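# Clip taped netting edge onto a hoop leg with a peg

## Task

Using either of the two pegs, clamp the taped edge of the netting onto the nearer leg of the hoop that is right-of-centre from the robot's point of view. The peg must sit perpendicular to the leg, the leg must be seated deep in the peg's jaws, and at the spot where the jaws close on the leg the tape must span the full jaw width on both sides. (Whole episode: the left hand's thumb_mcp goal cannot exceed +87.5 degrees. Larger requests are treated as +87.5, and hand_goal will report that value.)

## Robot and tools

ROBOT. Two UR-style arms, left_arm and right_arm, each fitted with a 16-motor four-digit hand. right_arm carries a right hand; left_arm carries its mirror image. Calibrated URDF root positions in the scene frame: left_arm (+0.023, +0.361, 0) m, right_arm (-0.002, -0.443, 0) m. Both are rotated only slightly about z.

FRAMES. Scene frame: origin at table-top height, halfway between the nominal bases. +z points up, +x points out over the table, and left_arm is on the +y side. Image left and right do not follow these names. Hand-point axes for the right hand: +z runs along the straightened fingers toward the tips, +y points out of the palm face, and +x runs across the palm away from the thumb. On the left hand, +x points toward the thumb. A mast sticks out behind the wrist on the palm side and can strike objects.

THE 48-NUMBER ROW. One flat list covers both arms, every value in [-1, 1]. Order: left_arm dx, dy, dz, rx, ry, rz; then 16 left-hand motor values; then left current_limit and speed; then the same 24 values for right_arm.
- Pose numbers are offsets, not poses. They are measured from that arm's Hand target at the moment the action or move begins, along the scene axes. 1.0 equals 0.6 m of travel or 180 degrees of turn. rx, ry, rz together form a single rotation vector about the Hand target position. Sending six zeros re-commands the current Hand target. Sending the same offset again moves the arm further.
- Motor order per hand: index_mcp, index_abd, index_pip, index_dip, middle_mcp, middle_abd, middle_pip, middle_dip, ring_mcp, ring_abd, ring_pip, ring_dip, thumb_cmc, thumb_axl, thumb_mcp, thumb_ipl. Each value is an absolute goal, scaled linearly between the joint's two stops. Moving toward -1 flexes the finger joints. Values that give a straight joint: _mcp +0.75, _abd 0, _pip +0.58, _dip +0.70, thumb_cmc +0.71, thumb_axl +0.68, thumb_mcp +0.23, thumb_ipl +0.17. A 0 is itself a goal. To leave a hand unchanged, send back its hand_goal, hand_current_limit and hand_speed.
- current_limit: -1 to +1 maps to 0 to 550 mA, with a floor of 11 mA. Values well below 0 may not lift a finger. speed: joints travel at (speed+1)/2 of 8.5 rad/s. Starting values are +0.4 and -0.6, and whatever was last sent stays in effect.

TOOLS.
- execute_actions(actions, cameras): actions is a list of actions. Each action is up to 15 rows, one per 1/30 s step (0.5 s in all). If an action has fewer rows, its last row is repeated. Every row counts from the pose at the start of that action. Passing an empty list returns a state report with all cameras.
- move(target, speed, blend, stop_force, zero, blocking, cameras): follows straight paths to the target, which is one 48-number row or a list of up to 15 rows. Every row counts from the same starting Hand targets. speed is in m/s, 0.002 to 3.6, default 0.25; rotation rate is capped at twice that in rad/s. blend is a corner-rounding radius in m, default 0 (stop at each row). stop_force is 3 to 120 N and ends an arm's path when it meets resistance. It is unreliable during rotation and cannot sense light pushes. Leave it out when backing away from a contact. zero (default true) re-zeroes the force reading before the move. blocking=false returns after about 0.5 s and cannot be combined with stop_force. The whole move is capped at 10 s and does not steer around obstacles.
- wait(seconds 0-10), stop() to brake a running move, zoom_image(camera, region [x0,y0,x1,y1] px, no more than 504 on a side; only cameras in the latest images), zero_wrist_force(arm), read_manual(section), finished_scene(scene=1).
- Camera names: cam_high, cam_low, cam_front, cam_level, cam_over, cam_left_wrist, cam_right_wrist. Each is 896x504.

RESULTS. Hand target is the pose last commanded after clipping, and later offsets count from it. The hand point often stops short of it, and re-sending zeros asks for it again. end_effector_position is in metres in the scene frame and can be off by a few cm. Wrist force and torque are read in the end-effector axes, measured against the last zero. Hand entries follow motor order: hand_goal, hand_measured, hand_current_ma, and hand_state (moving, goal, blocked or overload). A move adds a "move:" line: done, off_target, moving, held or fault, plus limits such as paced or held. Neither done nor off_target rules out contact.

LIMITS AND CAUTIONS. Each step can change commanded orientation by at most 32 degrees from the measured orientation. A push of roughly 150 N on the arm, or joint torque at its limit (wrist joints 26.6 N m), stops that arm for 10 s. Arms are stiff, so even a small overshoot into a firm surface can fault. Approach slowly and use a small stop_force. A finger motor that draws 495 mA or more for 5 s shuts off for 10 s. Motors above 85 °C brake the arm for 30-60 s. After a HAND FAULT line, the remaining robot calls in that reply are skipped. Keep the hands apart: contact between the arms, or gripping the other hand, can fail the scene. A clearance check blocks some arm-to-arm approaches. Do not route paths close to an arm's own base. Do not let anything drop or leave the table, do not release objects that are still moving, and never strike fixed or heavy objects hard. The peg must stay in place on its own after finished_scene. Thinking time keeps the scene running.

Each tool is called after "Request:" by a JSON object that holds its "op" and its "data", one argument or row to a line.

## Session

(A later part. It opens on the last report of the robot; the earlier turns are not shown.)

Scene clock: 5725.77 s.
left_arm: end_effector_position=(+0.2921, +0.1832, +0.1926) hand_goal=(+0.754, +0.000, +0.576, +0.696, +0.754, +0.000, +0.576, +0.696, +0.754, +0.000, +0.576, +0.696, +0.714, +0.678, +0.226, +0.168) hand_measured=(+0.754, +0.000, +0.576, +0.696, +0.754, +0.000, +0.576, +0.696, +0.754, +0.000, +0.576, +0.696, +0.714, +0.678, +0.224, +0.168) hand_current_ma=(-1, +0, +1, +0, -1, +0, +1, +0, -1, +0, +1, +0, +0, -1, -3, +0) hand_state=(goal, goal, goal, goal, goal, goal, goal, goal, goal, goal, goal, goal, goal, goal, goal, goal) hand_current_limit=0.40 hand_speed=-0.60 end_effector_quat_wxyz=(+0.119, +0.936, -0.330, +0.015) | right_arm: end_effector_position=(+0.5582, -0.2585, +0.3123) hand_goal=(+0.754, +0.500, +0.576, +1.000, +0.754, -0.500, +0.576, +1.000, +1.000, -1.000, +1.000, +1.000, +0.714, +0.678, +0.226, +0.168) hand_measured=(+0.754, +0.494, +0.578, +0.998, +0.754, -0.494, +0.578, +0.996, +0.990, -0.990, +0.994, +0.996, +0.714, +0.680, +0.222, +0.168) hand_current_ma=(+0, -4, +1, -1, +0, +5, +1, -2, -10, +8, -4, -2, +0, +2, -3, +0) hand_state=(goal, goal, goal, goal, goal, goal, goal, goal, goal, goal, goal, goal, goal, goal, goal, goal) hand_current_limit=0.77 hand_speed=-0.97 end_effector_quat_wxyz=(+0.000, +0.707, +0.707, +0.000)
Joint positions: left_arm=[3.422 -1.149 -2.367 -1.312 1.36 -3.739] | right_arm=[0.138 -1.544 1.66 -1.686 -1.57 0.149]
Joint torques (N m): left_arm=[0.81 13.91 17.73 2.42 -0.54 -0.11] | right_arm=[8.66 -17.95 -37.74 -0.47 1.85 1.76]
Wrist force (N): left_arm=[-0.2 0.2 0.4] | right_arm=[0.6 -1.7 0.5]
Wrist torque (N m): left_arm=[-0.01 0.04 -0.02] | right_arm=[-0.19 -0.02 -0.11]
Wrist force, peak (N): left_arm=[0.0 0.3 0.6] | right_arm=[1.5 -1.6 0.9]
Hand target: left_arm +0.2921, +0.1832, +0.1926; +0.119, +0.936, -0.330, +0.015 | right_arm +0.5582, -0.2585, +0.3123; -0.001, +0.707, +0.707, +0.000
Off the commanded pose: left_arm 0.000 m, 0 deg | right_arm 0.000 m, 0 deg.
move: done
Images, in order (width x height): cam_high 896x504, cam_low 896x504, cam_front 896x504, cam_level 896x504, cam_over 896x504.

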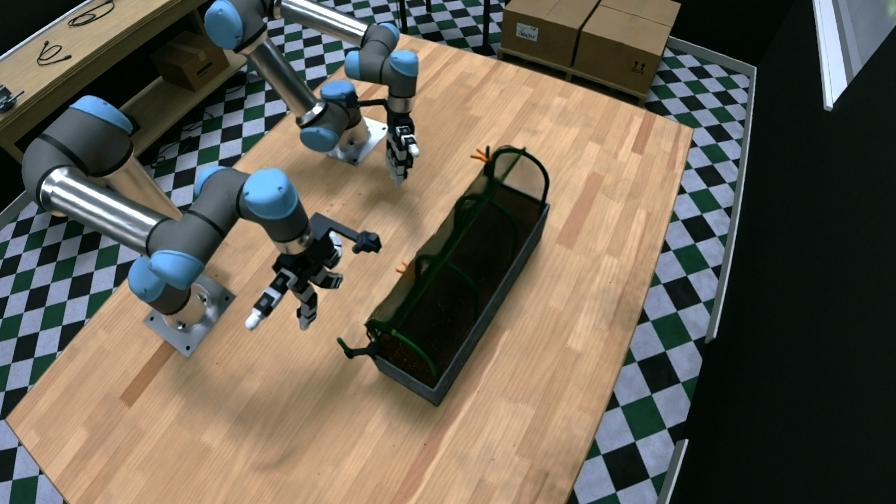

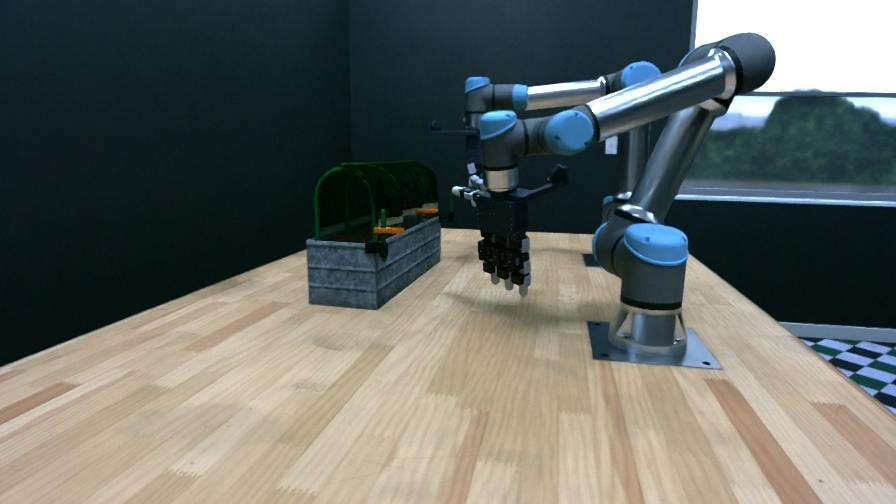

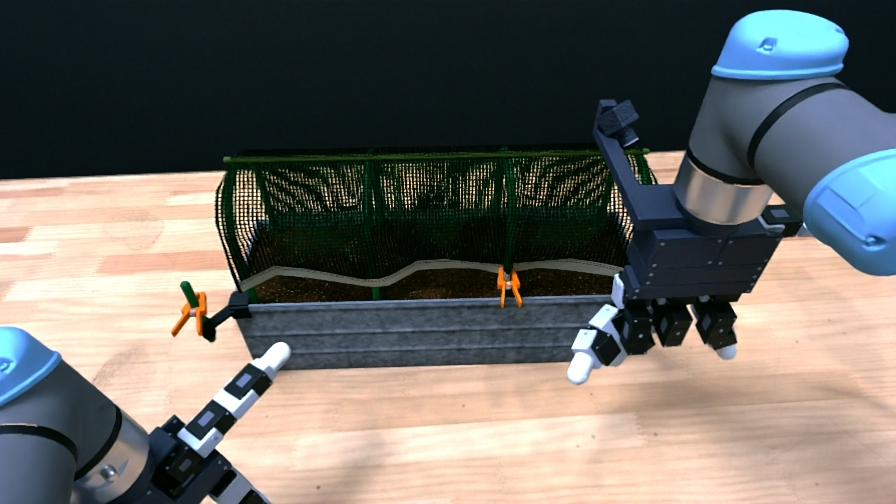

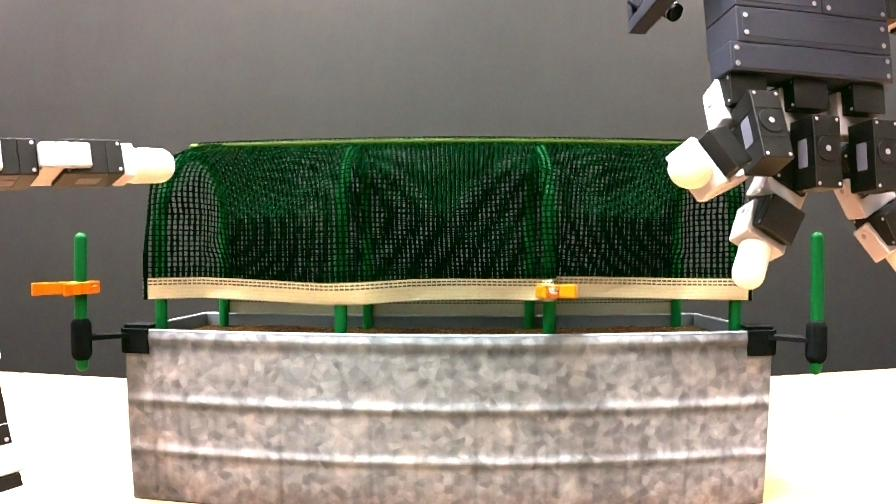

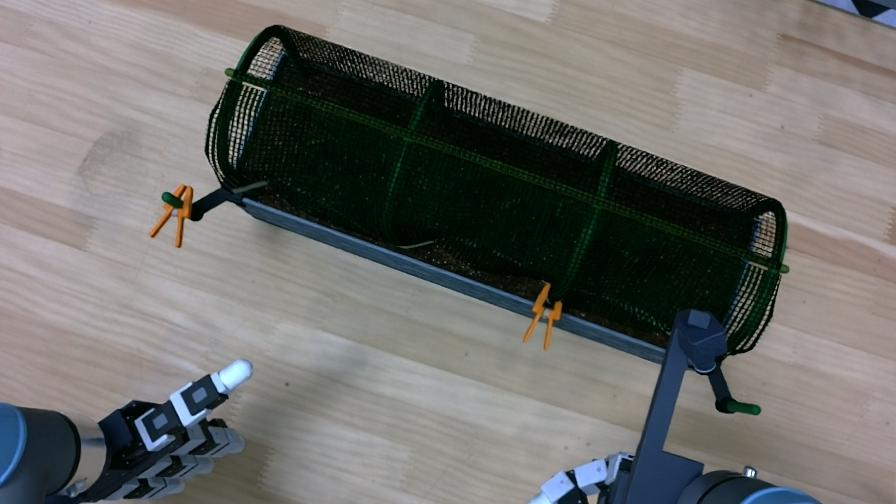

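Request:
{"op": "execute_actions", "data": {
  "actions": [],
  "cameras": ["cam_level", "cam_low", "cam_front"]
}}

Request:
{"op": "zoom_image", "data": {
  "camera": "cam_level",
  "region": [526, 268, 586, 318]
}}

Request:
{"op": "zoom_image", "data": {
  "camera": "cam_front",
  "region": [485, 250, 535, 300]
}}

Scene clock: 5748.77 s.
left_arm: end_effector_position=(+0.2921, +0.1832, +0.1926) hand_goal=(+0.754, +0.000, +0.576, +0.696, +0.754, +0.000, +0.576, +0.696, +0.754, +0.000, +0.576, +0.696, +0.714, +0.678, +0.226, +0.168) hand_measured=(+0.754, +0.000, +0.576, +0.696, +0.754, +0.000, +0.576, +0.696, +0.754, +0.000, +0.576, +0.696, +0.714, +0.678, +0.224, +0.168) hand_current_ma=(-1, +0, +1, +0, -1, +0, +1, +0, -1, +0, +1, +0, +0, -1, -3, +0) hand_state=(goal, goal, goal, goal, goal, goal, goal, goal, goal, goal, goal, goal, goal, goal, goal, goal) hand_current_limit=0.40 hand_speed=-0.60 end_effector_quat_wxyz=(+0.119, +0.936, -0.330, +0.015) | right_arm: end_effector_position=(+0.5582, -0.2585, +0.3123) hand_goal=(+0.754, +0.500, +0.576, +1.000, +0.754, -0.500, +0.576, +1.000, +1.000, -1.000, +1.000, +1.000, +0.714, +0.678, +0.226, +0.168) hand_measured=(+0.754, +0.494, +0.578, +0.998, +0.754, -0.494, +0.578, +0.996, +0.990, -0.990, +0.994, +0.996, +0.714, +0.680, +0.222, +0.168) hand_current_ma=(+0, -4, +1, -1, +0, +5, +1, -2, -10, +8, -4, -2, +0, +2, -3, +0) hand_state=(goal, goal, goal, goal, goal, goal, goal, goal, goal, goal, goal, goal, goal, goal, goal, goal) hand_current_limit=0.77 hand_speed=-0.97 end_effector_quat_wxyz=(-0.001, +0.707, +0.707, +0.000)
Joint positions: left_arm=[3.422 -1.149 -2.367 -1.312 1.36 -3.739] | right_arm=[0.138 -1.544 1.66 -1.686 -1.57 0.149]
Joint velocities: within noise
Joint torques (N m): left_arm=[1.47 14.15 18.17 2.37 -0.62 -0.14] | right_arm=[6.16 -18.62 -35.62 -0.63 1.96 -1.39]
Motor temperatures (°C): left_arm=[25 26 30 34 36 35] | right_arm=[27 31 28 36 36 29]
Wrist force (N): left_arm=[-0.1 0.3 0.4] | right_arm=[0.3 -1.6 0.6]
Wrist torque (N m): left_arm=[0.01 0.02 -0.01] | right_arm=[-0.18 0.02 -0.15]
Wrist force, peak (N): left_arm=[-0.3 0.1 0.6] | right_arm=[-0.1 -2.1 1.0]
Hand target: left_arm +0.2921, +0.1832, +0.1926; +0.119, +0.936, -0.330, +0.015 | right_arm +0.5582, -0.2585, +0.3123; -0.001, +0.707, +0.707, +0.000
Off the commanded pose: left_arm 0.000 m, 0 deg | right_arm 0.000 m, 0 deg.
Images, in order (width x height): cam_low 896x504, cam_front 896x504, cam_level 896x504.

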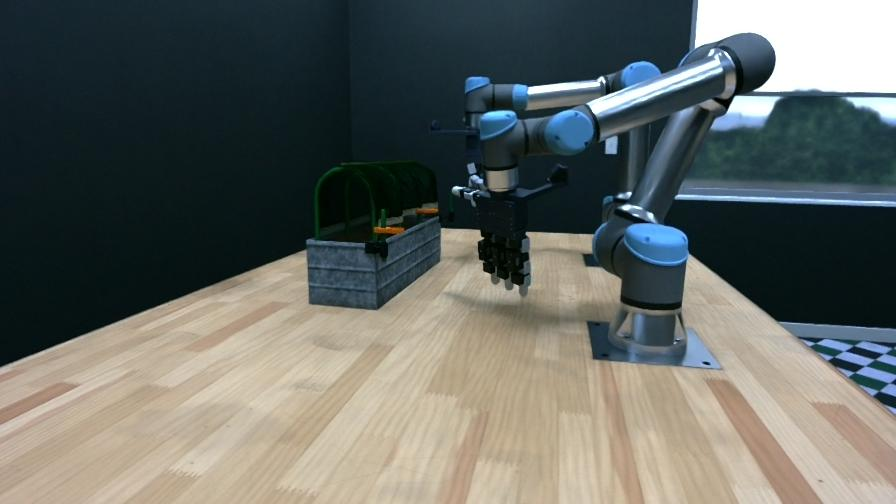

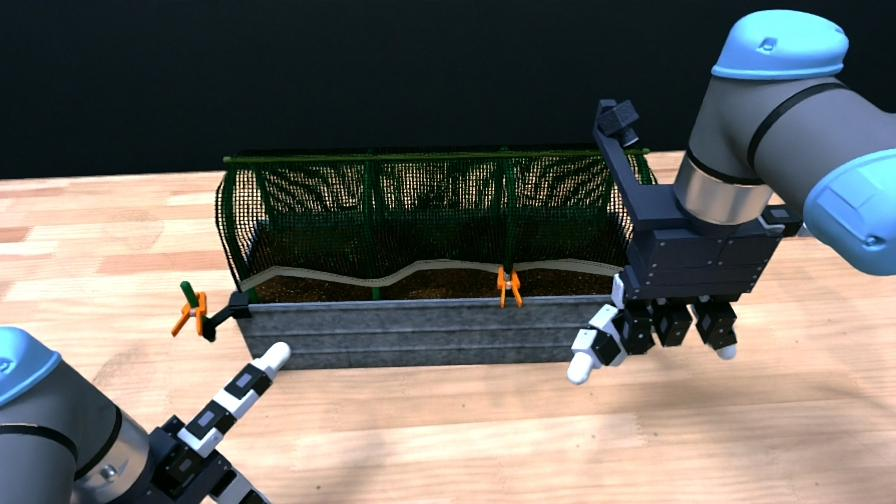

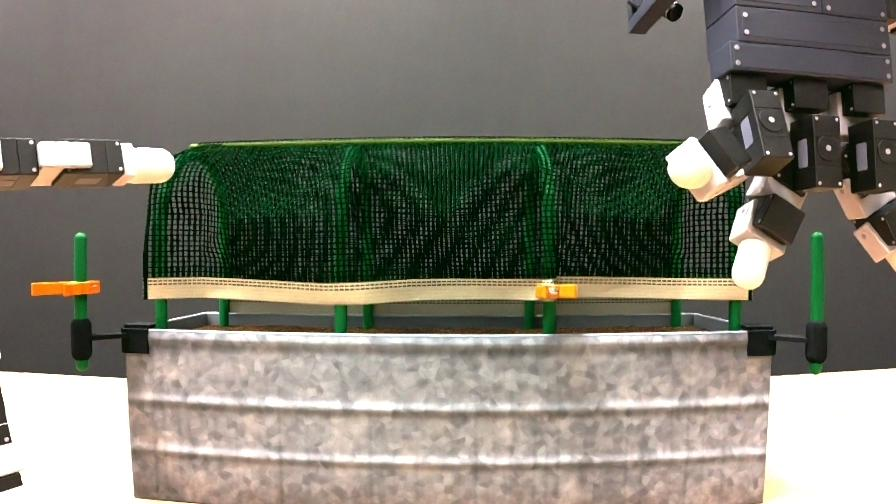

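Scaled by 8.400.

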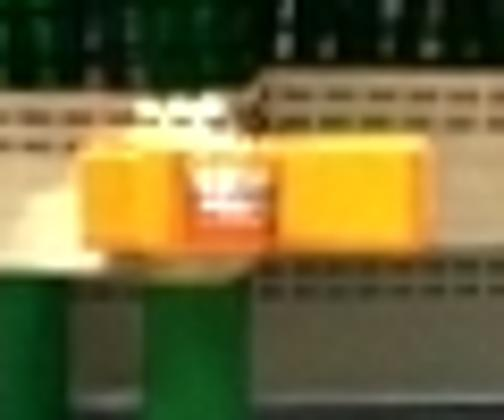

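Scaled by 10.080.

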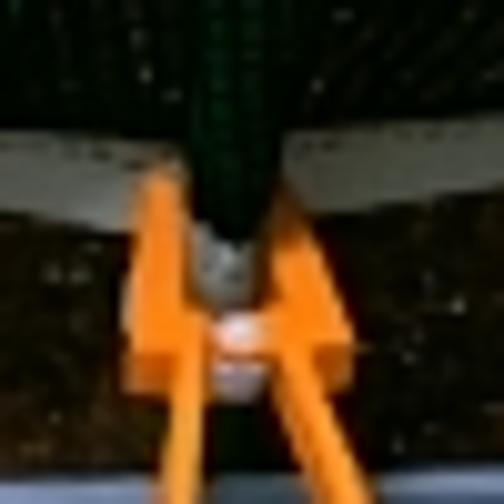

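Request:
{"op": "finished_scene", "data": {

}}

The scene is finished: the task was done.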